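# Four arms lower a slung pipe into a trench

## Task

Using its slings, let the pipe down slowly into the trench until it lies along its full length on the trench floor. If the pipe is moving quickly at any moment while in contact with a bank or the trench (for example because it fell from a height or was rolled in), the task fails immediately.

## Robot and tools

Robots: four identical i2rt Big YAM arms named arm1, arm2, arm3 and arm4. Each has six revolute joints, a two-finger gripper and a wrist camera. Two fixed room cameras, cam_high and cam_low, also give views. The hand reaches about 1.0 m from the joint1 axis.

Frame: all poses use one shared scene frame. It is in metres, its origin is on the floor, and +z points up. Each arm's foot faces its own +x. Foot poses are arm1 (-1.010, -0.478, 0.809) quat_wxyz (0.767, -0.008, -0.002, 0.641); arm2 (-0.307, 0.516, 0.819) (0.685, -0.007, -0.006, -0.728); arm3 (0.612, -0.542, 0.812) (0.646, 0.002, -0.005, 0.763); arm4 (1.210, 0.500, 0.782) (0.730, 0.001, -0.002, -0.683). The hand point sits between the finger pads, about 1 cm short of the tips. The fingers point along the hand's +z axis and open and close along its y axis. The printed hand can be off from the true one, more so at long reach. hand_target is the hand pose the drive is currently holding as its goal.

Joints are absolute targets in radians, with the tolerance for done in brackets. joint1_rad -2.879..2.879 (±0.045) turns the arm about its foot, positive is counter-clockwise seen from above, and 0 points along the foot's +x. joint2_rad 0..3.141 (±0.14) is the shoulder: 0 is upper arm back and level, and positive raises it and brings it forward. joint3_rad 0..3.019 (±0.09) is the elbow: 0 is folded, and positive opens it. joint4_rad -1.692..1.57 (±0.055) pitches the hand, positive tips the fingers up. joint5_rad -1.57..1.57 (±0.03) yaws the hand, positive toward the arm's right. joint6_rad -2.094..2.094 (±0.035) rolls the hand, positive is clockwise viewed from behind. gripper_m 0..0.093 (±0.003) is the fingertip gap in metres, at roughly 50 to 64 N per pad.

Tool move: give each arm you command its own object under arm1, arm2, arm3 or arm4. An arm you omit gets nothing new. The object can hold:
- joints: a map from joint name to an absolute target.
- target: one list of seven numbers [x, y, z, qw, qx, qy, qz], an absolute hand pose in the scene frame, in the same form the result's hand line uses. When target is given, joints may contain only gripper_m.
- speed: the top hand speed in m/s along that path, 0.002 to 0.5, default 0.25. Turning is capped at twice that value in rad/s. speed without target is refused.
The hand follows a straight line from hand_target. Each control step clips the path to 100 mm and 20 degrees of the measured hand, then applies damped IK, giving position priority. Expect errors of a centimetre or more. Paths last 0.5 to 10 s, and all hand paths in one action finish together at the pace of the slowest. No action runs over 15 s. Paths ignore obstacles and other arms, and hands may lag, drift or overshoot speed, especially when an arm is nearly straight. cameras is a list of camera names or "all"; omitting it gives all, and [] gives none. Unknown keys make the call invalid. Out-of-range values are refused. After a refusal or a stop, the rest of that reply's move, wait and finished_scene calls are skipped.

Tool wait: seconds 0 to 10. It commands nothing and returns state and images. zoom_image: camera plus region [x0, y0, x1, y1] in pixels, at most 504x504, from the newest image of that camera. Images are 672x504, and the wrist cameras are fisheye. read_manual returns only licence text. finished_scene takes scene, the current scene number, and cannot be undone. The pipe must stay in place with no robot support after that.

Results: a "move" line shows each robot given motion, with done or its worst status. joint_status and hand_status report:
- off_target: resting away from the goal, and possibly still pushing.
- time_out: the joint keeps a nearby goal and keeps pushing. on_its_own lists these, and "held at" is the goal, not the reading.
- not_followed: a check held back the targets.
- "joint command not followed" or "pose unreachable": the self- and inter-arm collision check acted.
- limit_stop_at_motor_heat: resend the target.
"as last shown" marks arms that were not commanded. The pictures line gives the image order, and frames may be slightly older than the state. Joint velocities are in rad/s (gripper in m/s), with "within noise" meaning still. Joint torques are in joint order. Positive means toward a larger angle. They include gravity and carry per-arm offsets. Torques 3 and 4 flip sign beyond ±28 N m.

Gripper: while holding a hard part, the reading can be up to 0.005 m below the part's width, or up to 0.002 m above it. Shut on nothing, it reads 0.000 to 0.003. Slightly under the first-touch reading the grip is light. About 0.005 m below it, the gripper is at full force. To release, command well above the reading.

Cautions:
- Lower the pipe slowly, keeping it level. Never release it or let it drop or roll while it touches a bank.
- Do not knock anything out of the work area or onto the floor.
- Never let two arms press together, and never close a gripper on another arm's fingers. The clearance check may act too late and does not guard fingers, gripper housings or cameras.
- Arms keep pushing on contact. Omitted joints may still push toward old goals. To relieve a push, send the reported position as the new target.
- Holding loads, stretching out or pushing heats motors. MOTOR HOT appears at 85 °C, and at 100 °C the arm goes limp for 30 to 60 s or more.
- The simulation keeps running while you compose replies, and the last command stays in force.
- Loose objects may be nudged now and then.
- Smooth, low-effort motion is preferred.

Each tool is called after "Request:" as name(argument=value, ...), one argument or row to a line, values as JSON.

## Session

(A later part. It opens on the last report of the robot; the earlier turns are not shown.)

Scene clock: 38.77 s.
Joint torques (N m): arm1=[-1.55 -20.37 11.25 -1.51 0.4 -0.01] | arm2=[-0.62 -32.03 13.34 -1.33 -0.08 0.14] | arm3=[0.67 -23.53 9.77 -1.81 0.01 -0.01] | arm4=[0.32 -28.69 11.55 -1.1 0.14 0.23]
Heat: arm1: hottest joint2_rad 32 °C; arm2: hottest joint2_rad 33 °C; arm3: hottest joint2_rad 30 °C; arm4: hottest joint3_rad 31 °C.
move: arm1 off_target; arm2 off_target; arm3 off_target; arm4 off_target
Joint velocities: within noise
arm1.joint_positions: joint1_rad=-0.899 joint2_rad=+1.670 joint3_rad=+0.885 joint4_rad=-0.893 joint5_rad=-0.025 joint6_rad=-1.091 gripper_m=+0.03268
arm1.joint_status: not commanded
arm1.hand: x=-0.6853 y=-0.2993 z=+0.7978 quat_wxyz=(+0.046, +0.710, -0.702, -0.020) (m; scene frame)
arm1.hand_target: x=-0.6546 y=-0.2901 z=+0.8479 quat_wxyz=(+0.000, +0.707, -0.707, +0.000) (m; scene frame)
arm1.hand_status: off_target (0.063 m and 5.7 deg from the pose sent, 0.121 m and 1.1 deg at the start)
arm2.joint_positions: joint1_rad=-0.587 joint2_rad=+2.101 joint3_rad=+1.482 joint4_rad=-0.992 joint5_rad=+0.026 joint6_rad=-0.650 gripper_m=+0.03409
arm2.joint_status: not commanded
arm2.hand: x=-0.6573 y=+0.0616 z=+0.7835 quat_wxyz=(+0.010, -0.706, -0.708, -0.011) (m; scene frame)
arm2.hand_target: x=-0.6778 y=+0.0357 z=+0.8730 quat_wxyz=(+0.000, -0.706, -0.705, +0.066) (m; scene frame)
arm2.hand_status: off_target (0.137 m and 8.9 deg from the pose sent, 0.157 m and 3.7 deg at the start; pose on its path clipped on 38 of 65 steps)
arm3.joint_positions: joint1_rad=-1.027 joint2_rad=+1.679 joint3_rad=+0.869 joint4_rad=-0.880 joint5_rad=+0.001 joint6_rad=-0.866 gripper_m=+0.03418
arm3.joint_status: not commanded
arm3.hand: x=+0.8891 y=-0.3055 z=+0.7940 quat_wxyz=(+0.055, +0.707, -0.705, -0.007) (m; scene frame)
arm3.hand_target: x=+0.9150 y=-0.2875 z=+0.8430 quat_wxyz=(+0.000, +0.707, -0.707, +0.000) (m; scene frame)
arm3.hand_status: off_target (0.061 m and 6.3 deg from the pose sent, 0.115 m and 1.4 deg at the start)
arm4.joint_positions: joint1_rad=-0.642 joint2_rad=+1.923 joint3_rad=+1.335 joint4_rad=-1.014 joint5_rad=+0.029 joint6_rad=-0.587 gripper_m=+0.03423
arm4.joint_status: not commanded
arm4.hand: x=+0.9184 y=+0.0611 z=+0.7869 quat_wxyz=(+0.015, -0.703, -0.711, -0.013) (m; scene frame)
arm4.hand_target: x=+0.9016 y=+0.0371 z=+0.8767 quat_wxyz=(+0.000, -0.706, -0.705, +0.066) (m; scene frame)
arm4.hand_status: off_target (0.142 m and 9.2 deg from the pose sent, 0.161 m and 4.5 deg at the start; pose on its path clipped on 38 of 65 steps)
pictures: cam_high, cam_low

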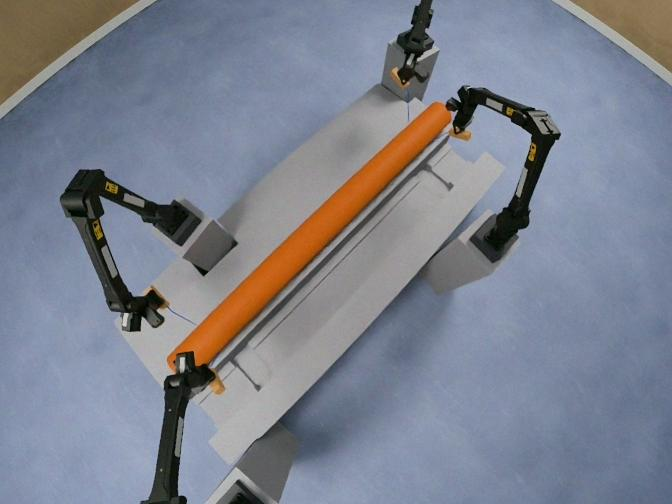

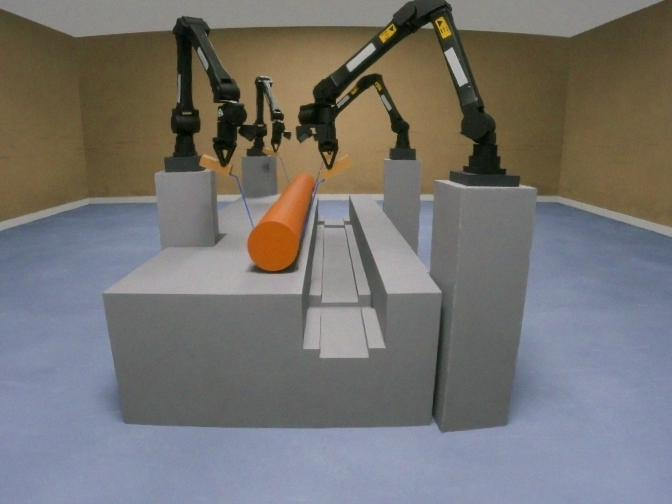

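Request:
move(
  arm1={"target": [-0.652, -0.288, 0.885, 0, 0.7071, -0.7071, 0], "speed": 0.08},
  arm2={"joints": {"joint2_rad": 1.89}},
  arm3={"target": [0.917, -0.285, 0.88, 0, 0.7071, -0.7071, 0], "speed": 0.08},
  arm4={"joints": {"joint2_rad": 1.71}},
  cameras=["cam_low", "cam_high"],
)

Scene clock: 42.77 s.
Joint torques (N m): arm1=[-1.08 -19.31 12.4 -1.42 0.35 0] | arm2=[-0.73 -31.38 13.97 -1.14 -0.02 0.13] | arm3=[0.79 -22.77 11.03 -1.73 0 -0.01] | arm4=[0.26 -26.34 12.01 -0.7 0.15 0.25]
Heat: arm1: hottest joint2_rad 32 °C; arm2: hottest joint2_rad 34 °C; arm3: hottest joint2_rad 31 °C; arm4: hottest joint3_rad 31 °C.
move: arm1 off_target; arm2 done; arm3 off_target; arm4 done
Joint velocities: within noise
arm1.joint_positions: joint1_rad=-0.899 joint2_rad=+1.613 joint3_rad=+0.920 joint4_rad=-0.996 joint5_rad=-0.025 joint6_rad=-1.088 gripper_m=+0.03268
arm1.joint_status: not commanded
arm1.hand: x=-0.6860 y=-0.2991 z=+0.8296 quat_wxyz=(+0.051, +0.709, -0.703, -0.021) (m; scene frame)
arm1.hand_target: x=-0.6551 y=-0.2894 z=+0.8831 quat_wxyz=(+0.000, +0.707, -0.707, +0.000) (m; scene frame)
arm1.hand_status: off_target (0.066 m and 6.4 deg from the pose sent, 0.094 m and 5.8 deg at the start)
arm2.joint_positions: joint1_rad=-0.585 joint2_rad=+2.007 joint3_rad=+1.482 joint4_rad=-0.992 joint5_rad=+0.024 joint6_rad=-0.650 gripper_m=+0.03409
arm2.joint_status: all done
arm2.hand: x=-0.6645 y=+0.0505 z=+0.8359 quat_wxyz=(+0.003, -0.706, -0.707, +0.035) (m; scene frame)
arm2.hand_target: x=-0.6809 y=+0.0324 z=+0.9238 quat_wxyz=(-0.006, -0.704, -0.702, +0.109) (m; scene frame)
arm2.hand_status: not commanded
arm3.joint_positions: joint1_rad=-1.027 joint2_rad=+1.620 joint3_rad=+0.902 joint4_rad=-0.984 joint5_rad=+0.001 joint6_rad=-0.863 gripper_m=+0.03418
arm3.joint_status: not commanded
arm3.hand: x=+0.8884 y=-0.3060 z=+0.8255 quat_wxyz=(+0.061, +0.707, -0.705, -0.007) (m; scene frame)
arm3.hand_target: x=+0.9144 y=-0.2870 z=+0.8781 quat_wxyz=(+0.000, +0.707, -0.707, +0.000) (m; scene frame)
arm3.hand_status: off_target (0.065 m and 7.0 deg from the pose sent, 0.093 m and 6.4 deg at the start)
arm4.joint_positions: joint1_rad=-0.641 joint2_rad=+1.825 joint3_rad=+1.335 joint4_rad=-1.020 joint5_rad=+0.029 joint6_rad=-0.587 gripper_m=+0.03423
arm4.joint_status: all done
arm4.hand: x=+0.9139 y=+0.0542 z=+0.8368 quat_wxyz=(+0.006, -0.703, -0.710, +0.032) (m; scene frame)
arm4.hand_target: x=+0.9008 y=+0.0363 z=+0.9205 quat_wxyz=(-0.009, -0.704, -0.702, +0.106) (m; scene frame)
arm4.hand_status: not commanded
pictures: cam_high, cam_low

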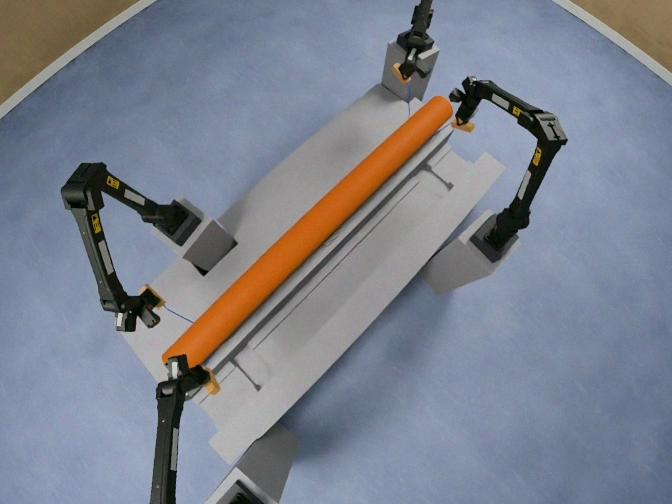

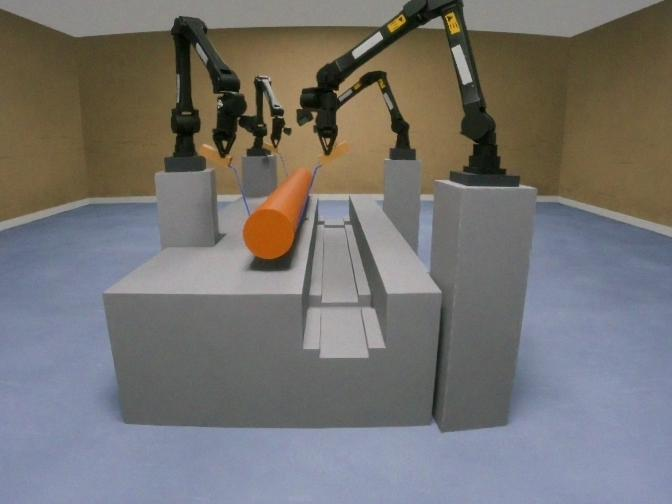

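Request:
move(
  arm1={"target": [-0.652, -0.044, 0.928, 0, 0.7071, -0.7071, 0], "speed": 0.08},
  arm2={"target": [-0.690, 0.275, 0.928, 0, 0.7045, 0.7045, -0.085], "speed": 0.08},
  arm3={"target": [0.917, -0.044, 0.926, 0, 0.7071, -0.7071, 0], "speed": 0.08},
  arm4={"target": [0.884, 0.277, 0.92, 0, 0.7045, 0.7045, -0.085], "speed": 0.08},
  cameras=["cam_low", "cam_high"],
)

Request:
zoom_image(
  camera="cam_low",
  region=[250, 120, 430, 300],
)

Scene clock: 51.83 s.
Joint torques (N m): arm1=[-2.02 -25.05 14.86 -1.7 0.27 0.01] | arm2=[-2.26 -22.53 12.3 -0.88 -0.11 0.02] | arm3=[0.44 -32.26 13.03 -1.88 -0.03 0.04] | arm4=[-1.26 -18.08 10.59 -0.34 0.22 -0.01]
Heat: arm1: hottest joint3_rad 35 °C; arm2: hottest joint2_rad 35 °C; arm3: hottest joint2_rad 32 °C; arm4: hottest joint3_rad 32 °C.
move: arm1 off_target; arm2 off_target; arm3 off_target; arm4 off_target
Joint velocities: within noise
arm1.joint_positions: joint1_rad=-0.504 joint2_rad=+1.920 joint3_rad=+1.456 joint4_rad=-1.221 joint5_rad=-0.024 joint6_rad=-0.702 gripper_m=+0.03269
arm1.joint_status: not commanded
arm1.hand: x=-0.6807 y=-0.0649 z=+0.8576 quat_wxyz=(+0.056, +0.712, -0.700, +0.002) (m; scene frame)
arm1.hand_target: x=-0.6557 y=-0.0483 z=+0.9272 quat_wxyz=(-0.001, +0.707, -0.707, +0.000) (m; scene frame)
arm1.hand_status: off_target (0.079 m and 6.5 deg from the pose sent, 0.276 m and 6.4 deg at the start)
arm2.joint_positions: joint1_rad=-0.927 joint2_rad=+1.621 joint3_rad=+1.023 joint4_rad=-0.946 joint5_rad=-0.026 joint6_rad=-1.001 gripper_m=+0.03409
arm2.joint_status: not commanded
arm2.hand: x=-0.6642 y=+0.2766 z=+0.8687 quat_wxyz=(-0.015, -0.702, -0.711, +0.022) (m; scene frame)
arm2.hand_target: x=-0.6877 y=+0.2760 z=+0.9257 quat_wxyz=(+0.001, -0.705, -0.704, +0.085) (m; scene frame)
arm2.hand_status: off_target (0.065 m and 7.4 deg from the pose sent, 0.244 m and 5.8 deg at the start; pose on its path clipped on 10 of 132 steps)
arm3.joint_positions: joint1_rad=-0.704 joint2_rad=+2.014 joint3_rad=+1.547 joint4_rad=-1.250 joint5_rad=-0.001 joint6_rad=-0.549 gripper_m=+0.03418
arm3.joint_status: not commanded
arm3.hand: x=+0.8950 y=-0.0700 z=+0.8460 quat_wxyz=(+0.066, +0.709, -0.702, +0.015) (m; scene frame)
arm3.hand_target: x=+0.9138 y=-0.0491 z=+0.9245 quat_wxyz=(+0.000, +0.707, -0.707, +0.000) (m; scene frame)
arm3.hand_status: off_target (0.087 m and 7.8 deg from the pose sent, 0.282 m and 7.0 deg at the start)
arm4.joint_positions: joint1_rad=-1.022 joint2_rad=+1.418 joint3_rad=+0.911 joint4_rad=-1.020 joint5_rad=-0.032 joint6_rad=-0.962 gripper_m=+0.03423
arm4.joint_status: not commanded
arm4.hand: x=+0.9052 y=+0.2793 z=+0.8651 quat_wxyz=(-0.014, -0.705, -0.709, +0.023) (m; scene frame)
arm4.hand_target: x=+0.8861 y=+0.2778 z=+0.9174 quat_wxyz=(+0.001, -0.705, -0.704, +0.085) (m; scene frame)
arm4.hand_status: off_target (0.059 m and 7.3 deg from the pose sent, 0.240 m and 6.1 deg at the start)
pictures: cam_high, cam_low

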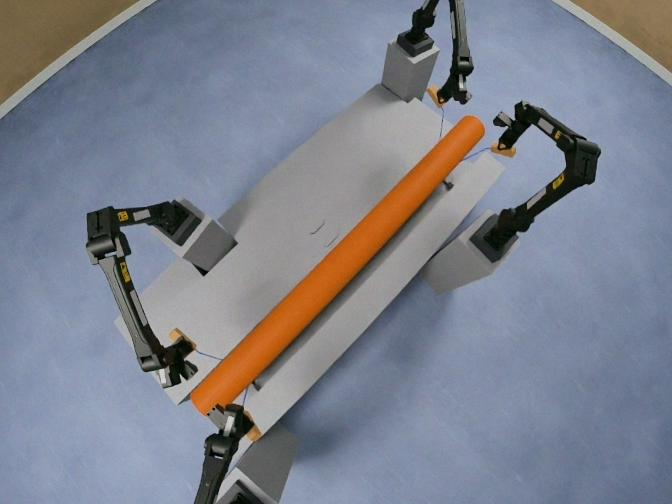

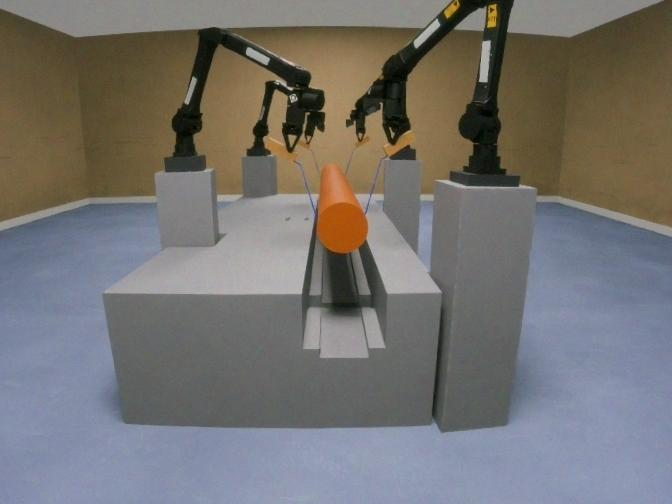

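Scaled by 2.800.

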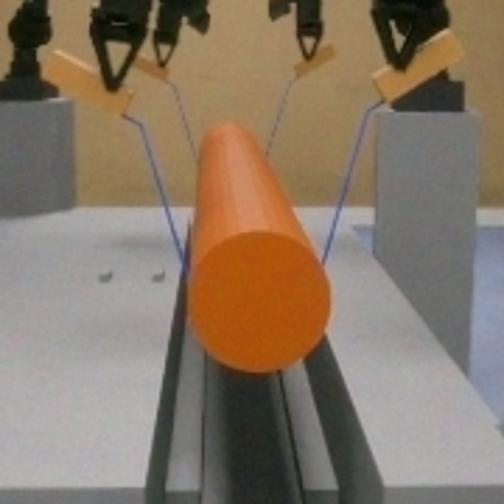

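Request:
move(
  arm1={"target": [-0.652, -0.046, 0.83, 0, 0.7071, -0.7071, 0], "speed": 0.06},
  arm2={"target": [-0.690, 0.272, 0.83, 0, 0.7055, 0.7055, -0.06], "speed": 0.06},
  arm3={"target": [0.915, -0.048, 0.834, 0, 0.7071, -0.7071, 0], "speed": 0.06},
  arm4={"target": [0.884, 0.272, 0.828, 0, 0.7055, 0.7055, -0.06], "speed": 0.06},
  cameras=["cam_low", "cam_high"],
)

Request:
zoom_image(
  camera="cam_low",
  region=[250, 140, 430, 320],
)

Scene clock: 60.40 s.
Joint torques (N m): arm1=[-1.49 -26.11 9.26 -0.18 0.26 0.04] | arm2=[-2.08 -21.07 9.58 -0.51 0.03 0.08] | arm3=[0.5 -32.85 8.8 -0.91 -0.03 0.02] | arm4=[-0.32 -16.32 8.51 0.23 0.28 0.12]
Heat: arm1: hottest joint3_rad 36 °C; arm2: hottest joint2_rad 35 °C; arm3: hottest joint2_rad 35 °C; arm4: hottest joint3_rad 34 °C.
move: arm1 off_target; arm2 off_target; arm3 off_target; arm4 off_target
Joint velocities: within noise
arm1.joint_positions: joint1_rad=-0.504 joint2_rad=+2.033 joint3_rad=+1.407 joint4_rad=-1.034 joint5_rad=-0.024 joint6_rad=-0.701 gripper_m=+0.03269
arm1.joint_status: not commanded
arm1.hand: x=-0.6730 y=-0.0575 z=+0.7800 quat_wxyz=(+0.044, +0.713, -0.700, +0.000) (m; scene frame)
arm1.hand_target: x=-0.6532 y=-0.0474 z=+0.8290 quat_wxyz=(+0.000, +0.707, -0.707, +0.000) (m; scene frame)
arm1.hand_status: off_target (0.055 m and 5.1 deg from the pose sent, 0.044 m and 6.5 deg at the start)
arm2.joint_positions: joint1_rad=-0.927 joint2_rad=+1.770 joint3_rad=+0.962 joint4_rad=-0.754 joint5_rad=-0.017 joint6_rad=-1.001 gripper_m=+0.03409
arm2.joint_status: not commanded
arm2.hand: x=-0.6642 y=+0.2773 z=+0.7903 quat_wxyz=(-0.013, -0.702, -0.712, +0.013) (m; scene frame)
arm2.hand_target: x=-0.6888 y=+0.2728 z=+0.8291 quat_wxyz=(+0.001, -0.706, -0.706, +0.060) (m; scene frame)
arm2.hand_status: off_target (0.048 m and 5.7 deg from the pose sent, 0.047 m and 4.7 deg at the start)
arm3.joint_positions: joint1_rad=-0.704 joint2_rad=+2.103 joint3_rad=+1.479 joint4_rad=-1.062 joint5_rad=-0.001 joint6_rad=-0.548 gripper_m=+0.03418
arm3.joint_status: not commanded
arm3.hand: x=+0.8970 y=-0.0663 z=+0.7726 quat_wxyz=(+0.051, +0.709, -0.703, +0.011) (m; scene frame)
arm3.hand_target: x=+0.9136 y=-0.0501 z=+0.8323 quat_wxyz=(+0.000, +0.707, -0.707, +0.000) (m; scene frame)
arm3.hand_status: off_target (0.067 m and 6.0 deg from the pose sent, 0.032 m and 7.8 deg at the start)
arm4.joint_positions: joint1_rad=-1.022 joint2_rad=+1.554 joint3_rad=+0.827 joint4_rad=-0.825 joint5_rad=-0.024 joint6_rad=-0.962 gripper_m=+0.03423
arm4.joint_status: not commanded
arm4.hand: x=+0.9068 y=+0.2816 z=+0.7917 quat_wxyz=(-0.013, -0.705, -0.709, +0.011) (m; scene frame)
arm4.hand_target: x=+0.8850 y=+0.2726 z=+0.8274 quat_wxyz=(+0.000, -0.706, -0.706, +0.060) (m; scene frame)
arm4.hand_status: off_target (0.044 m and 5.9 deg from the pose sent, 0.043 m and 4.5 deg at the start)
pictures: cam_high, cam_low

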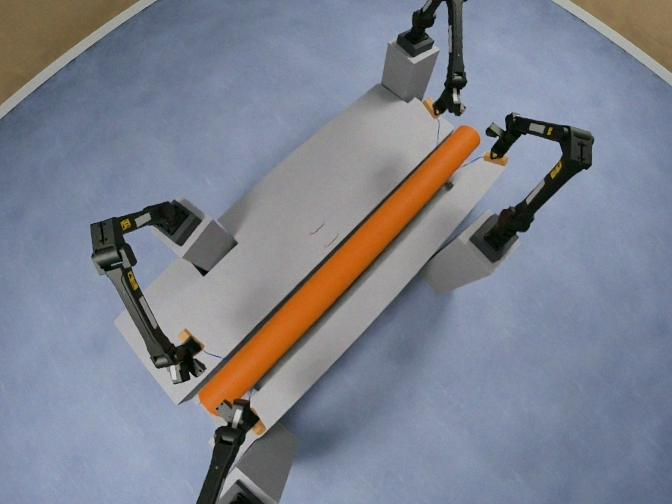

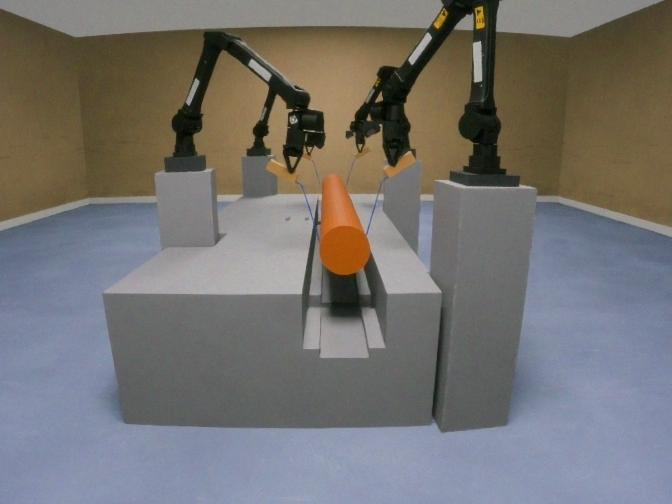

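Scaled by 2.800.

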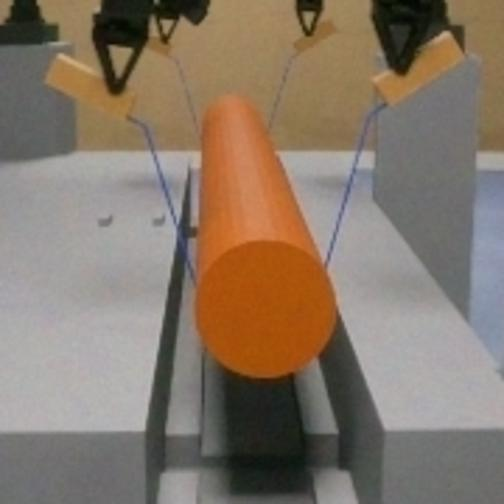

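Request:
move(
  arm1={"target": [-0.652, -0.05, 0.72, 0, 0.7071, -0.7071, 0], "speed": 0.06},
  arm2={"target": [-0.690, 0.268, 0.72, 0, 0.7071, 0.7071, -0.045], "speed": 0.06},
  arm3={"target": [0.915, -0.052, 0.727, 0, 0.7071, -0.7071, 0], "speed": 0.06},
  arm4={"target": [0.884, 0.266, 0.72, 0, 0.7071, 0.7071, -0.045], "speed": 0.06},
  cameras=["cam_low", "cam_high"],
)

Request:
zoom_image(
  camera="cam_low",
  region=[250, 160, 430, 340],
)

Scene clock: 67.03 s.
Joint torques (N m): arm1=[-1.79 -26.64 7.3 -0.28 0.28 0.03] | arm2=[-1.61 -22.18 6.83 -0.55 0.1 0.14] | arm3=[0.03 -32.21 6.79 -0.85 -0.01 -0.03] | arm4=[0.03 -17.9 5.3 0.21 0.32 0.28]
Heat: arm1: hottest joint3_rad 37 °C; arm2: hottest joint2_rad 35 °C; arm3: hottest joint2_rad 36 °C; arm4: hottest joint3_rad 34 °C.
move: arm1 off_target; arm2 off_target; arm3 off_target; arm4 off_target
Joint velocities: within noise
arm1.joint_positions: joint1_rad=-0.504 joint2_rad=+2.190 joint3_rad=+1.354 joint4_rad=-0.801 joint5_rad=-0.024 joint6_rad=-0.701 gripper_m=+0.03269
arm1.joint_status: not commanded
arm1.hand: x=-0.6733 y=-0.0605 z=+0.6802 quat_wxyz=(+0.033, +0.713, -0.700, -0.001) (m; scene frame)
arm1.hand_target: x=-0.6526 y=-0.0508 z=+0.7190 quat_wxyz=(+0.000, +0.707, -0.707, +0.000) (m; scene frame)
arm1.hand_status: off_target (0.046 m and 3.9 deg from the pose sent, 0.064 m and 5.1 deg at the start)
arm2.joint_positions: joint1_rad=-0.927 joint2_rad=+2.017 joint3_rad=+0.944 joint4_rad=-0.505 joint5_rad=-0.012 joint6_rad=-1.001 gripper_m=+0.03409
arm2.joint_status: not commanded
arm2.hand: x=-0.6631 y=+0.2774 z=+0.6857 quat_wxyz=(-0.012, -0.702, -0.712, +0.005) (m; scene frame)
arm2.hand_target: x=-0.6892 y=+0.2686 z=+0.7191 quat_wxyz=(+0.000, -0.707, -0.706, +0.045) (m; scene frame)
arm2.hand_status: off_target (0.045 m and 4.9 deg from the pose sent, 0.075 m and 4.0 deg at the start)
arm3.joint_positions: joint1_rad=-0.704 joint2_rad=+2.246 joint3_rad=+1.423 joint4_rad=-0.842 joint5_rad=-0.001 joint6_rad=-0.548 gripper_m=+0.03418
arm3.joint_status: not commanded
arm3.hand: x=+0.8940 y=-0.0710 z=+0.6762 quat_wxyz=(+0.041, +0.710, -0.703, +0.009) (m; scene frame)
arm3.hand_target: x=+0.9141 y=-0.0533 z=+0.7256 quat_wxyz=(+0.000, +0.707, -0.707, +0.000) (m; scene frame)
arm3.hand_status: off_target (0.058 m and 4.9 deg from the pose sent, 0.051 m and 6.0 deg at the start)
arm4.joint_positions: joint1_rad=-1.014 joint2_rad=+1.813 joint3_rad=+0.785 joint4_rad=-0.537 joint5_rad=-0.019 joint6_rad=-0.962 gripper_m=+0.03423
arm4.joint_status: not commanded
arm4.hand: x=+0.9052 y=+0.2771 z=+0.6902 quat_wxyz=(-0.011, -0.702, -0.712, +0.004) (m; scene frame)
arm4.hand_target: x=+0.8847 y=+0.2664 z=+0.7189 quat_wxyz=(+0.000, -0.707, -0.706, +0.045) (m; scene frame)
arm4.hand_status: off_target (0.038 m and 4.9 deg from the pose sent, 0.077 m and 4.2 deg at the start)
pictures: cam_high, cam_low

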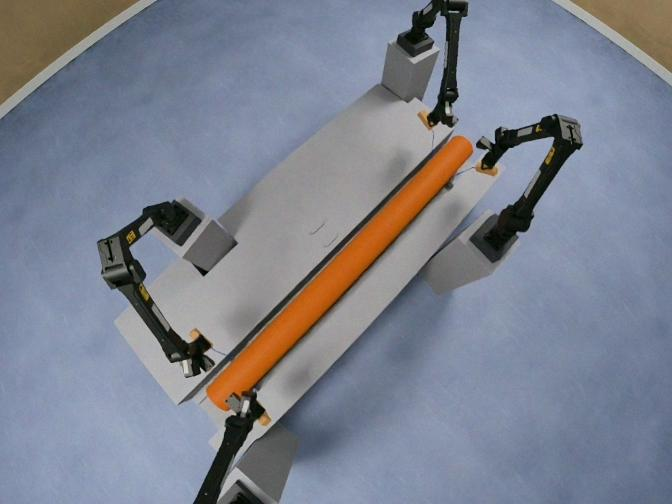

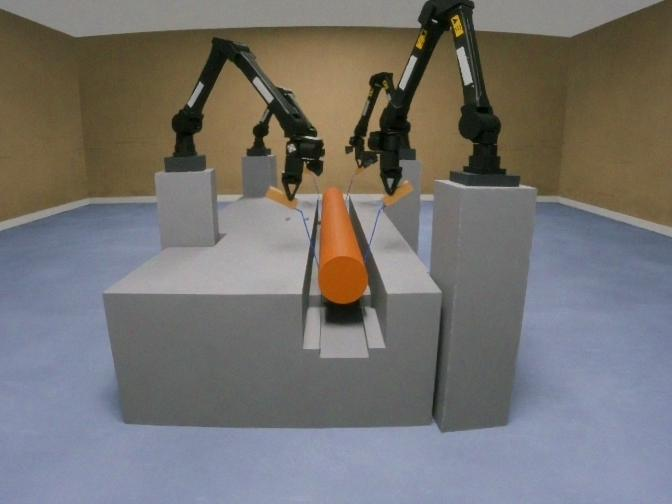

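Scaled by 2.800.

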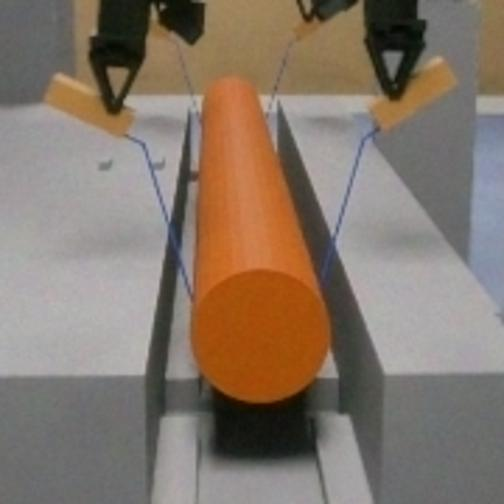

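Request:
move(
  arm1={"target": [-0.652, -0.047, 0.645, 0, 0.7071, -0.7071, 0], "speed": 0.055},
  arm2={"target": [-0.690, 0.268, 0.648, 0, 0.7071, 0.7071, -0.035], "speed": 0.055},
  arm3={"target": [0.915, -0.048, 0.653, 0, 0.7071, -0.7071, 0], "speed": 0.055},
  arm4={"target": [0.884, 0.268, 0.648, 0, 0.7071, 0.7071, -0.035], "speed": 0.055},
  cameras=["cam_low", "cam_high"],
)

Request:
zoom_image(
  camera="cam_low",
  region=[250, 180, 430, 360],
)

Scene clock: 72.97 s.
Joint torques (N m): arm1=[-1.38 -24.7 7.13 -0.46 0.3 0.1] | arm2=[-1.61 -22.18 6.26 -0.76 0.11 0.13] | arm3=[0.38 -31.5 7.3 -1.09 -0.04 0.01] | arm4=[-0.21 -18.55 4.07 0.01 0.36 0.23]
Heat: arm1: hottest joint3_rad 37 °C; arm2: hottest joint2_rad 35 °C; arm3: hottest joint2_rad 37 °C; arm4: hottest joint3_rad 34 °C.
move: arm1 off_target; arm2 off_target; arm3 off_target; arm4 off_target
Joint velocities: within noise
arm1.joint_positions: joint1_rad=-0.501 joint2_rad=+2.323 joint3_rad=+1.354 joint4_rad=-0.665 joint5_rad=-0.025 joint6_rad=-0.699 gripper_m=+0.03269
arm1.joint_status: not commanded
arm1.hand: x=-0.6771 y=-0.0646 z=+0.6102 quat_wxyz=(+0.031, +0.713, -0.700, -0.001) (m; scene frame)
arm1.hand_target: x=-0.6527 y=-0.0479 z=+0.6448 quat_wxyz=(+0.000, +0.707, -0.707, +0.000) (m; scene frame)
arm1.hand_status: off_target (0.046 m and 3.7 deg from the pose sent, 0.043 m and 3.9 deg at the start)
arm2.joint_positions: joint1_rad=-0.927 joint2_rad=+2.190 joint3_rad=+0.962 joint4_rad=-0.365 joint5_rad=-0.007 joint6_rad=-1.001 gripper_m=+0.03409
arm2.joint_status: not commanded
arm2.hand: x=-0.6575 y=+0.2809 z=+0.6179 quat_wxyz=(-0.011, -0.702, -0.712, -0.003) (m; scene frame)
arm2.hand_target: x=-0.6891 y=+0.2687 z=+0.6477 quat_wxyz=(+0.000, -0.707, -0.707, +0.035) (m; scene frame)
arm2.hand_status: off_target (0.046 m and 4.6 deg from the pose sent, 0.047 m and 3.8 deg at the start)
arm3.joint_positions: joint1_rad=-0.704 joint2_rad=+2.374 joint3_rad=+1.419 joint4_rad=-0.715 joint5_rad=-0.001 joint6_rad=-0.548 gripper_m=+0.03418
arm3.joint_status: not commanded
arm3.hand: x=+0.8889 y=-0.0791 z=+0.6052 quat_wxyz=(+0.044, +0.710, -0.703, +0.009) (m; scene frame)
arm3.hand_target: x=+0.9139 y=-0.0499 z=+0.6526 quat_wxyz=(+0.000, +0.707, -0.707, +0.000) (m; scene frame)
arm3.hand_status: off_target (0.063 m and 5.1 deg from the pose sent, 0.039 m and 4.9 deg at the start)
arm4.joint_positions: joint1_rad=-1.014 joint2_rad=+2.008 joint3_rad=+0.785 joint4_rad=-0.353 joint5_rad=-0.017 joint6_rad=-0.962 gripper_m=+0.03423
arm4.joint_status: not commanded
arm4.hand: x=+0.9092 y=+0.2800 z=+0.6211 quat_wxyz=(-0.011, -0.702, -0.712, -0.002) (m; scene frame)
arm4.hand_target: x=+0.8847 y=+0.2684 z=+0.6472 quat_wxyz=(+0.000, -0.707, -0.707, +0.035) (m; scene frame)
arm4.hand_status: off_target (0.039 m and 4.5 deg from the pose sent, 0.048 m and 3.9 deg at the start)
pictures: cam_high, cam_low

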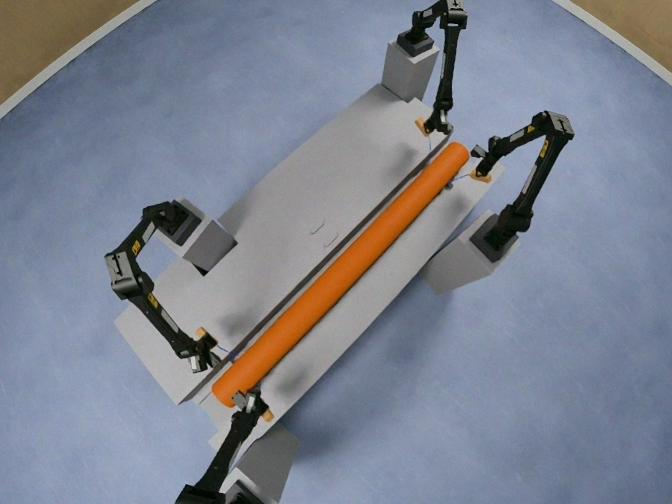

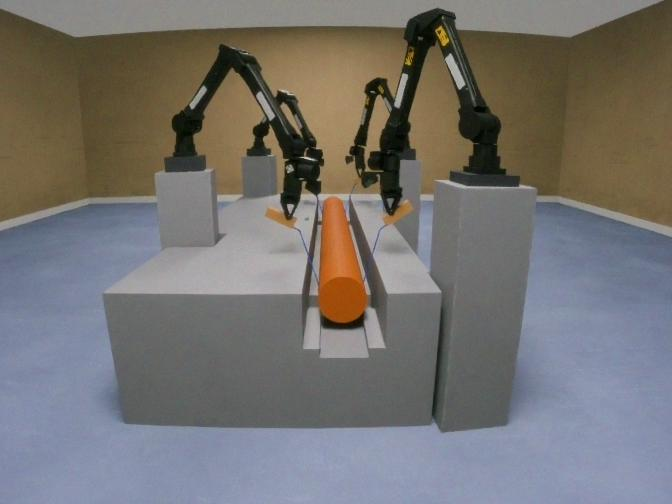

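Scaled by 2.800.

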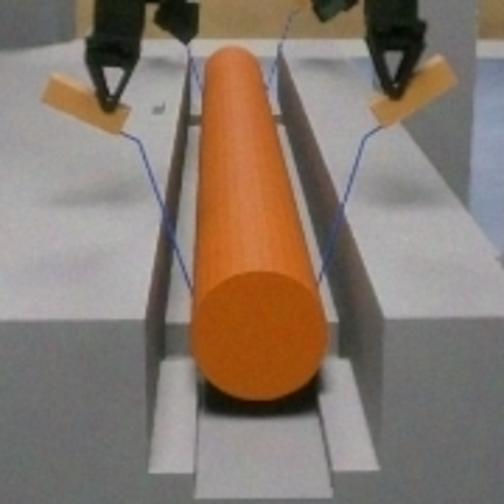

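Request:
move(
  arm1={"target": [-0.652, -0.042, 0.59, 0, 0.7071, -0.7071, 0], "speed": 0.025},
  arm2={"target": [-0.690, 0.271, 0.593, 0, 0.7071, 0.7071, -0.03], "speed": 0.025},
  arm3={"target": [0.915, -0.043, 0.598, 0, 0.7071, -0.7071, 0], "speed": 0.025},
  arm4={"target": [0.884, 0.271, 0.593, 0, 0.7071, 0.7071, -0.03], "speed": 0.025},
  cameras=["cam_low", "cam_high"],
)

Request:
zoom_image(
  camera="cam_low",
  region=[250, 180, 430, 360],
)

Scene clock: 80.07 s.
Joint torques (N m): arm1=[-1.38 -22.07 7.36 0.34 0.18 0.07] | arm2=[-2.14 -19.37 5.42 -0.2 -0.02 0.06] | arm3=[0.67 -27.52 7.12 -0.1 -0.05 0.06] | arm4=[-0.62 -15.5 3.77 0.4 0.28 0.16]
Heat: arm1: hottest joint2_rad 37 °C; arm2: hottest joint2_rad 36 °C; arm3: hottest joint2_rad 37 °C; arm4: hottest joint3_rad 33 °C.
move: arm1 off_target; arm2 off_target; arm3 off_target; arm4 off_target
Joint velocities: within noise
arm1.joint_positions: joint1_rad=-0.496 joint2_rad=+2.392 joint3_rad=+1.392 joint4_rad=-0.612 joint5_rad=-0.022 joint6_rad=-0.695 gripper_m=+0.03269
arm1.joint_status: not commanded
arm1.hand: x=-0.6715 y=-0.0549 z=+0.5816 quat_wxyz=(+0.020, +0.714, -0.700, -0.001) (m; scene frame)
arm1.hand_target: x=-0.6524 y=-0.0426 z=+0.5905 quat_wxyz=(+0.000, +0.707, -0.707, +0.000) (m; scene frame)
arm1.hand_status: off_target (0.025 m and 2.5 deg from the pose sent, 0.039 m and 3.7 deg at the start)
arm2.joint_positions: joint1_rad=-0.927 joint2_rad=+2.295 joint3_rad=+1.002 joint4_rad=-0.285 joint5_rad=-0.003 joint6_rad=-1.001 gripper_m=+0.03409
arm2.joint_status: not commanded
arm2.hand: x=-0.6632 y=+0.2774 z=+0.5800 quat_wxyz=(-0.008, -0.702, -0.712, +0.003) (m; scene frame)
arm2.hand_target: x=-0.6896 y=+0.2715 z=+0.5935 quat_wxyz=(+0.000, -0.707, -0.707, +0.030) (m; scene frame)
arm2.hand_status: off_target (0.030 m and 3.3 deg from the pose sent, 0.042 m and 4.1 deg at the start)
arm3.joint_positions: joint1_rad=-0.704 joint2_rad=+2.441 joint3_rad=+1.468 joint4_rad=-0.664 joint5_rad=-0.001 joint6_rad=-0.548 gripper_m=+0.03418
arm3.joint_status: not commanded
arm3.hand: x=+0.8972 y=-0.0652 z=+0.5791 quat_wxyz=(+0.028, +0.710, -0.704, +0.005) (m; scene frame)
arm3.hand_target: x=+0.9146 y=-0.0438 z=+0.5987 quat_wxyz=(+0.000, +0.707, -0.707, +0.000) (m; scene frame)
arm3.hand_status: off_target (0.034 m and 3.3 deg from the pose sent, 0.045 m and 5.1 deg at the start)
arm4.joint_positions: joint1_rad=-1.014 joint2_rad=+2.126 joint3_rad=+0.803 joint4_rad=-0.240 joint5_rad=-0.013 joint6_rad=-0.962 gripper_m=+0.03423
arm4.joint_status: not commanded
arm4.hand: x=+0.9070 y=+0.2791 z=+0.5816 quat_wxyz=(-0.008, -0.702, -0.712, +0.005) (m; scene frame)
arm4.hand_target: x=+0.8844 y=+0.2714 z=+0.5933 quat_wxyz=(+0.000, -0.707, -0.707, +0.030) (m; scene frame)
arm4.hand_status: off_target (0.027 m and 3.2 deg from the pose sent, 0.039 m and 4.0 deg at the start)
pictures: cam_high, cam_low

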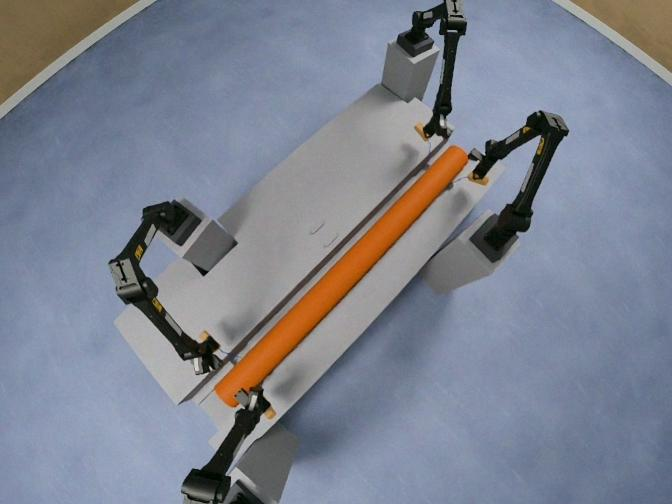

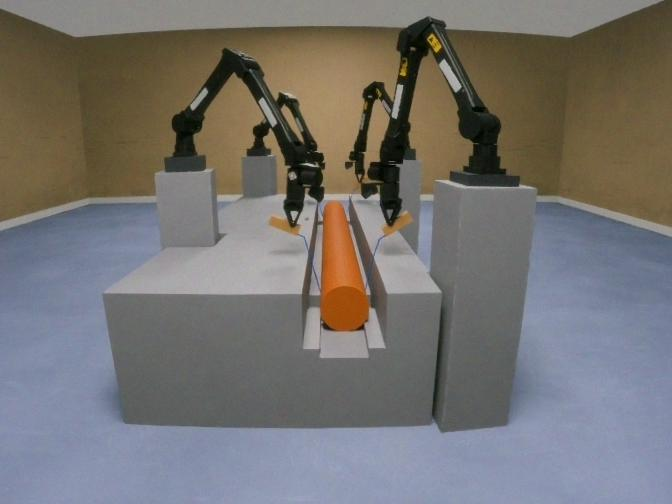

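Scaled by 2.800.

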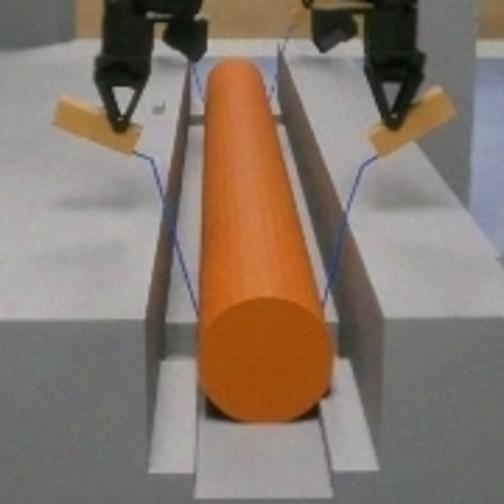

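Request:
move(
  arm1={"target": [-0.652, -0.050, 0.555, 0, 0.7071, -0.7071, 0], "speed": 0.03},
  arm2={"target": [-0.690, 0.270, 0.555, 0, 0.7071, 0.7071, -0.03], "speed": 0.03},
  arm3={"target": [0.915, -0.054, 0.56, 0, 0.7071, -0.7071, 0], "speed": 0.03},
  arm4={"target": [0.884, 0.270, 0.555, 0, 0.7071, 0.7071, -0.03], "speed": 0.03},
  cameras=["cam_low", "cam_high"],
)

Request:
zoom_image(
  camera="cam_low",
  region=[250, 180, 430, 360],
)

Scene clock: 84.63 s.
Joint torques (N m): arm1=[-1.26 -20.01 6.69 0.91 0.07 -0.02] | arm2=[-1.55 -17.32 5.07 0.17 -0.1 0.07] | arm3=[0.44 -24.7 6.6 0.38 -0.04 -0.06] | arm4=[-0.32 -13.74 3.29 0.79 0.11 0.18]
Heat: arm1: hottest joint2_rad 37 °C; arm2: hottest joint2_rad 36 °C; arm3: hottest joint2_rad 37 °C; arm4: hottest joint3_rad 33 °C.
move: arm1 off_target; arm2 off_target; arm3 off_target; arm4 off_target
Joint velocities: within noise
arm1.joint_positions: joint1_rad=-0.507 joint2_rad=+2.428 joint3_rad=+1.405 joint4_rad=-0.563 joint5_rad=-0.019 joint6_rad=-0.694 gripper_m=+0.03269
arm1.joint_status: not commanded
arm1.hand: x=-0.6625 y=-0.0542 z=+0.5651 quat_wxyz=(+0.007, +0.710, -0.704, -0.001) (m; scene frame)
arm1.hand_target: x=-0.6522 y=-0.0504 z=+0.5555 quat_wxyz=(+0.000, +0.707, -0.707, +0.000) (m; scene frame)
arm1.hand_status: off_target (0.015 m and 0.9 deg from the pose sent, 0.033 m and 2.5 deg at the start)
arm2.joint_positions: joint1_rad=-0.933 joint2_rad=+2.368 joint3_rad=+1.041 joint4_rad=-0.231 joint5_rad=-0.001 joint6_rad=-1.001 gripper_m=+0.03409
arm2.joint_status: not commanded
arm2.hand: x=-0.6730 y=+0.2744 z=+0.5543 quat_wxyz=(-0.004, -0.705, -0.709, +0.013) (m; scene frame)
arm2.hand_target: x=-0.6899 y=+0.2702 z=+0.5556 quat_wxyz=(+0.000, -0.707, -0.707, +0.030) (m; scene frame)
arm2.hand_status: off_target (0.018 m and 2.0 deg from the pose sent, 0.037 m and 3.3 deg at the start)
arm3.joint_positions: joint1_rad=-0.710 joint2_rad=+2.474 joint3_rad=+1.470 joint4_rad=-0.603 joint5_rad=-0.001 joint6_rad=-0.548 gripper_m=+0.03418
arm3.joint_status: not commanded
arm3.hand: x=+0.9020 y=-0.0636 z=+0.5611 quat_wxyz=(+0.013, +0.708, -0.706, +0.002) (m; scene frame)
arm3.hand_target: x=+0.9149 y=-0.0544 z=+0.5604 quat_wxyz=(+0.000, +0.707, -0.707, +0.000) (m; scene frame)
arm3.hand_status: off_target (0.016 m and 1.6 deg from the pose sent, 0.028 m and 3.3 deg at the start)
arm4.joint_positions: joint1_rad=-1.017 joint2_rad=+2.213 joint3_rad=+0.836 joint4_rad=-0.167 joint5_rad=-0.008 joint6_rad=-0.962 gripper_m=+0.03423
arm4.joint_status: not commanded
arm4.hand: x=+0.8995 y=+0.2757 z=+0.5537 quat_wxyz=(-0.004, -0.703, -0.711, +0.013) (m; scene frame)
arm4.hand_target: x=+0.8840 y=+0.2701 z=+0.5555 quat_wxyz=(+0.000, -0.707, -0.707, +0.030) (m; scene frame)
arm4.hand_status: off_target (0.017 m and 2.1 deg from the pose sent, 0.036 m and 3.2 deg at the start)
pictures: cam_high, cam_low

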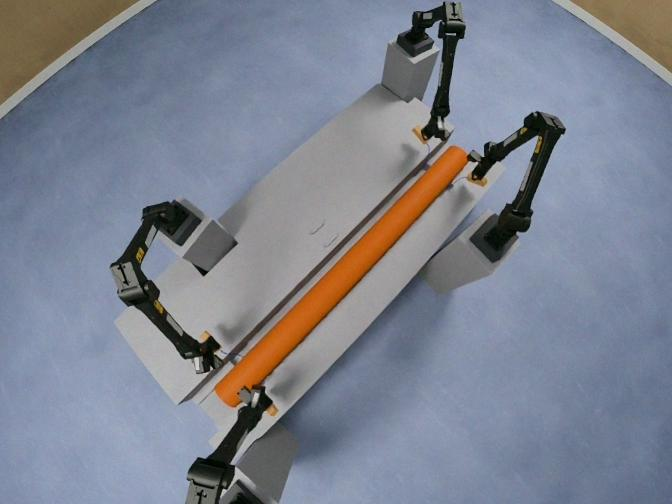

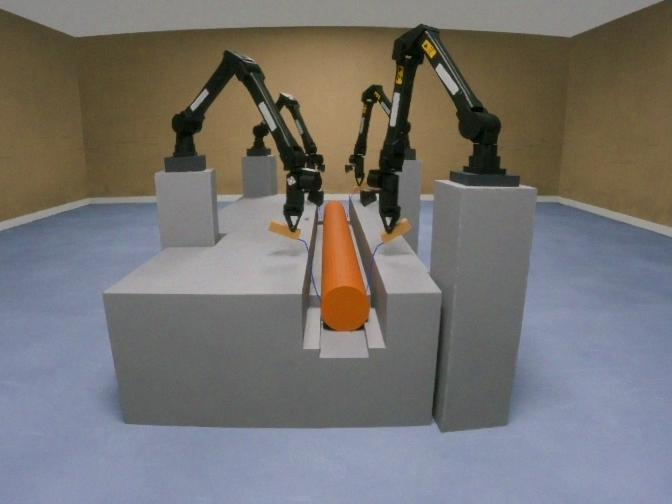

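Scaled by 2.800.

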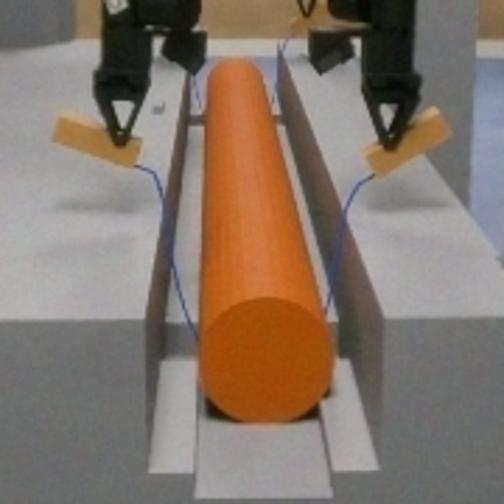

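Request:
move(
  arm1={"target": [-0.657, -0.088, 0.507, 0, 0.7071, -0.7071, 0], "speed": 0.06},
  arm2={"target": [-0.690, 0.270, 0.512, 0, 0.7071, 0.7071, -0.015], "speed": 0.06},
  arm3={"target": [0.911, -0.085, 0.505, 0, 0.7071, -0.7071, 0], "speed": 0.06},
  arm4={"target": [0.884, 0.269, 0.512, 0, 0.7071, 0.7071, -0.015], "speed": 0.06},
  cameras=["cam_low", "cam_high"],
)

Request:
zoom_image(
  camera="cam_low",
  region=[250, 150, 450, 370],
)

Scene clock: 89.70 s.
Joint torques (N m): arm1=[-0.97 -19.25 3.88 1.06 0.04 -0.1] | arm2=[-1.26 -16.73 5.04 0.17 -0.16 0.1] | arm3=[0.38 -24.41 3.78 0.4 -0.04 -0.07] | arm4=[-0.21 -13.74 2.77 0.77 0.1 0.21]
Heat: arm1: hottest joint2_rad 36 °C; arm2: hottest joint2_rad 36 °C; arm3: hottest joint2_rad 36 °C; arm4: hottest joint3_rad 32 °C.
move: arm1 off_target; arm2 off_target; arm3 done; arm4 off_target
Joint velocities: within noise
arm1.joint_positions: joint1_rad=-0.546 joint2_rad=+2.502 joint3_rad=+1.379 joint4_rad=-0.432 joint5_rad=-0.019 joint6_rad=-0.721 gripper_m=+0.03269
arm1.joint_status: not commanded
arm1.hand: x=-0.6539 y=-0.0776 z=+0.5220 quat_wxyz=(-0.009, +0.706, -0.708, -0.002) (m; scene frame)
arm1.hand_target: x=-0.6574 y=-0.0882 z=+0.5074 quat_wxyz=(+0.000, +0.707, -0.707, +0.000) (m; scene frame)
arm1.hand_status: off_target (0.019 m and 1.1 deg from the pose sent, 0.067 m and 0.9 deg at the start)
arm2.joint_positions: joint1_rad=-0.935 joint2_rad=+2.472 joint3_rad=+1.110 joint4_rad=-0.217 joint5_rad=+0.007 joint6_rad=-1.002 gripper_m=+0.03409
arm2.joint_status: not commanded
arm2.hand: x=-0.6759 y=+0.2743 z=+0.5167 quat_wxyz=(-0.003, -0.705, -0.709, +0.002) (m; scene frame)
arm2.hand_target: x=-0.6897 y=+0.2702 z=+0.5125 quat_wxyz=(+0.000, -0.707, -0.707, +0.015) (m; scene frame)
arm2.hand_status: off_target (0.015 m and 1.6 deg from the pose sent, 0.046 m and 0.7 deg at the start)
arm3.joint_positions: joint1_rad=-0.735 joint2_rad=+2.563 joint3_rad=+1.458 joint4_rad=-0.474 joint5_rad=-0.001 joint6_rad=-0.571 gripper_m=+0.03418
arm3.joint_status: not commanded
arm3.hand: x=+0.9071 y=-0.0806 z=+0.5107 quat_wxyz=(+0.000, +0.708, -0.707, -0.002) (m; scene frame)
arm3.hand_target: x=+0.9108 y=-0.0850 z=+0.5051 quat_wxyz=(+0.000, +0.707, -0.707, +0.000) (m; scene frame)
arm3.hand_status: done (0.008 m and 0.2 deg from the pose sent, 0.061 m and 1.6 deg at the start)
arm4.joint_positions: joint1_rad=-1.017 joint2_rad=+2.334 joint3_rad=+0.903 joint4_rad=-0.135 joint5_rad=-0.003 joint6_rad=-0.962 gripper_m=+0.03423
arm4.joint_status: not commanded
arm4.hand: x=+0.8963 y=+0.2744 z=+0.5140 quat_wxyz=(-0.003, -0.703, -0.711, +0.002) (m; scene frame)
arm4.hand_target: x=+0.8842 y=+0.2691 z=+0.5123 quat_wxyz=(+0.000, -0.707, -0.707, +0.015) (m; scene frame)
arm4.hand_status: off_target (0.014 m and 1.7 deg from the pose sent, 0.045 m and 0.9 deg at the start)
pictures: cam_high, cam_low

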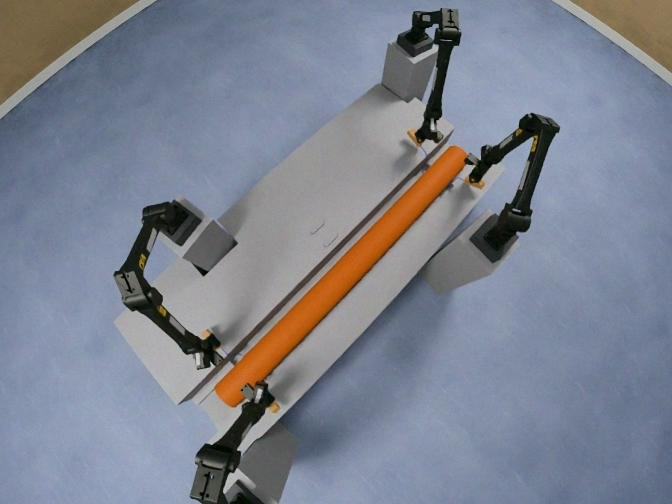

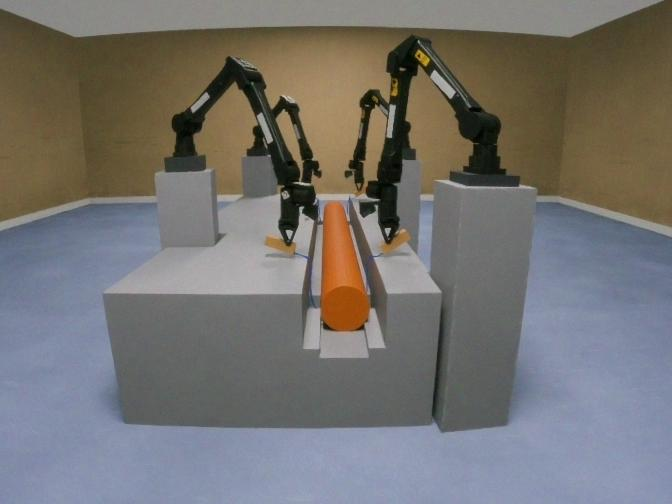

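Scaled by 2.291.

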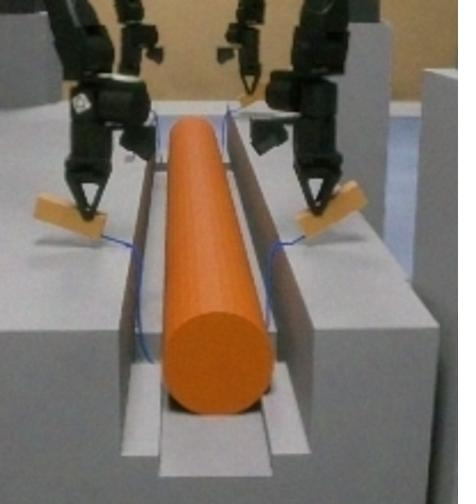

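Request:
move(
  arm1={"target": [-0.660, -0.095, 0.458, 0, 0.7071, -0.7071, 0], "speed": 0.04},
  arm2={"target": [-0.690, 0.270, 0.467, 0, 0.7071, 0.7071, 0], "speed": 0.04},
  arm3={"target": [0.909, -0.091, 0.457, 0, 0.7071, -0.7071, 0], "speed": 0.04},
  arm4={"target": [0.884, 0.269, 0.472, 0, 0.7071, 0.7071, 0], "speed": 0.04},
  cameras=["cam_low", "cam_high"],
)

Request:
zoom_image(
  camera="cam_low",
  region=[250, 150, 450, 370],
)

Request:
zoom_image(
  camera="cam_high",
  region=[380, 100, 520, 220],
)

Scene clock: 94.97 s.
Joint torques (N m): arm1=[-0.97 -16.03 5.96 1.77 0.01 0.02] | arm2=[0.56 -14.56 6.69 0.34 -0.48 0.24] | arm3=[1.08 -19.55 6.24 1.4 -0.01 0.05] | arm4=[1.61 -11.46 4.34 1.22 -0.46 0.23]
Heat: arm1: hottest joint2_rad 36 °C; arm2: hottest joint2_rad 35 °C; arm3: hottest joint2_rad 36 °C; arm4: hottest joint3_rad 32 °C.
move: arm1 off_target; arm2 off_target; arm3 off_target; arm4 off_target
Joint velocities: within noise
arm1.joint_positions: joint1_rad=-0.553 joint2_rad=+2.568 joint3_rad=+1.379 joint4_rad=-0.386 joint5_rad=-0.018 joint6_rad=-0.732 gripper_m=+0.03269
arm1.joint_status: not commanded
arm1.hand: x=-0.6617 y=-0.0937 z=+0.4888 quat_wxyz=(+0.001, +0.707, -0.707, -0.001) (m; scene frame)
arm1.hand_target: x=-0.6613 y=-0.0963 z=+0.4599 quat_wxyz=(+0.000, +0.707, -0.707, +0.000) (m; scene frame)
arm1.hand_status: off_target (0.031 m and 0.1 deg from the pose sent, 0.067 m and 1.1 deg at the start)
arm2.joint_positions: joint1_rad=-0.958 joint2_rad=+2.563 joint3_rad=+1.174 joint4_rad=-0.219 joint5_rad=+0.021 joint6_rad=-1.014 gripper_m=+0.03409
arm2.joint_status: not commanded
arm2.hand: x=-0.6808 y=+0.2853 z=+0.4835 quat_wxyz=(+0.000, -0.709, -0.705, -0.014) (m; scene frame)
arm2.hand_target: x=-0.6891 y=+0.2705 z=+0.4684 quat_wxyz=(+0.000, -0.707, -0.707, +0.000) (m; scene frame)
arm2.hand_status: off_target (0.024 m and 1.6 deg from the pose sent, 0.052 m and 0.5 deg at the start)
arm3.joint_positions: joint1_rad=-0.746 joint2_rad=+2.614 joint3_rad=+1.462 joint4_rad=-0.437 joint5_rad=-0.001 joint6_rad=-0.585 gripper_m=+0.03418
arm3.joint_status: not commanded
arm3.hand: x=+0.9061 y=-0.0929 z=+0.4848 quat_wxyz=(+0.005, +0.709, -0.706, -0.001) (m; scene frame)
arm3.hand_target: x=+0.9081 y=-0.0924 z=+0.4586 quat_wxyz=(+0.000, +0.707, -0.707, +0.000) (m; scene frame)
arm3.hand_status: off_target (0.028 m and 0.6 deg from the pose sent, 0.055 m and 0.2 deg at the start)
arm4.joint_positions: joint1_rad=-1.039 joint2_rad=+2.419 joint3_rad=+0.946 joint4_rad=-0.135 joint5_rad=+0.017 joint6_rad=-0.962 gripper_m=+0.03423
arm4.joint_status: not commanded
arm4.hand: x=+0.8958 y=+0.2884 z=+0.4853 quat_wxyz=(+0.002, -0.711, -0.703, -0.020) (m; scene frame)
arm4.hand_target: x=+0.8847 y=+0.2695 z=+0.4736 quat_wxyz=(+0.000, -0.707, -0.707, +0.000) (m; scene frame)
arm4.hand_status: off_target (0.026 m and 2.4 deg from the pose sent, 0.044 m and 0.8 deg at the start)
pictures: cam_high, cam_low

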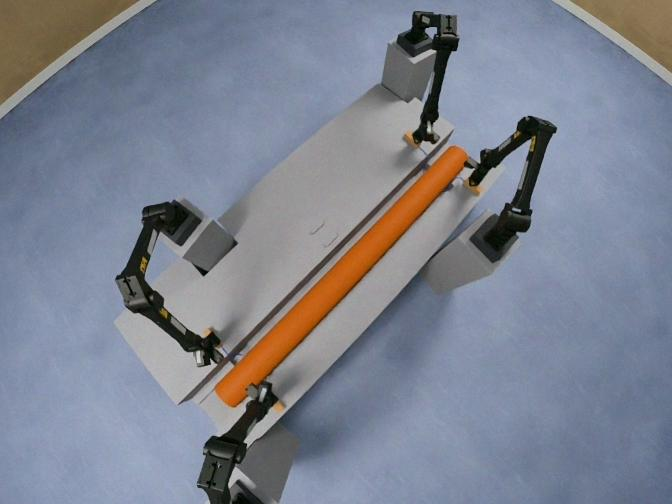

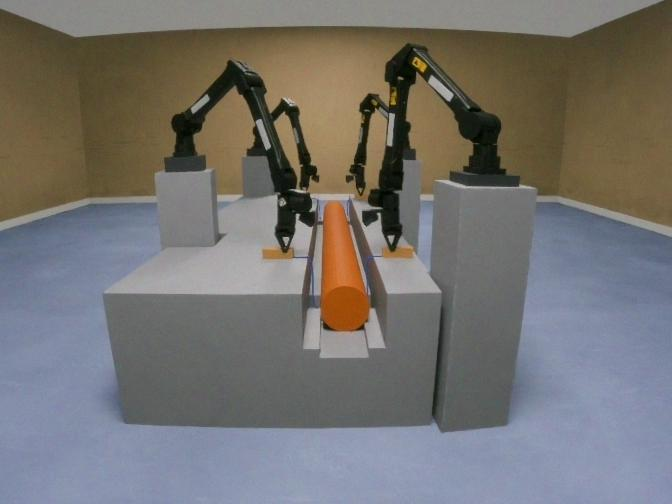

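Scaled by 2.291.

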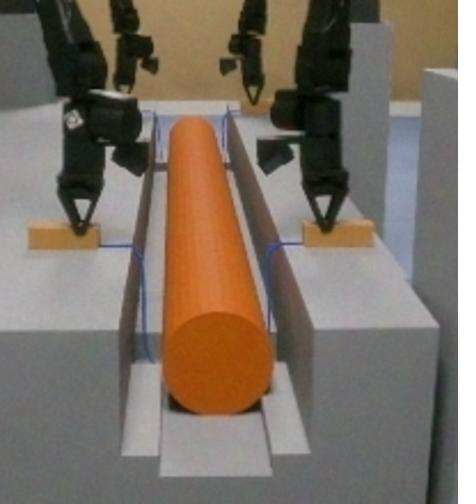

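Scaled by 3.600.

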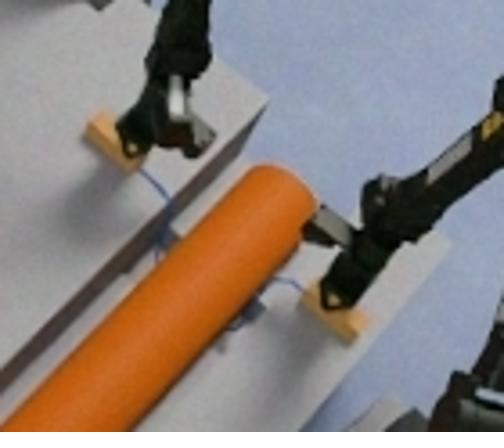

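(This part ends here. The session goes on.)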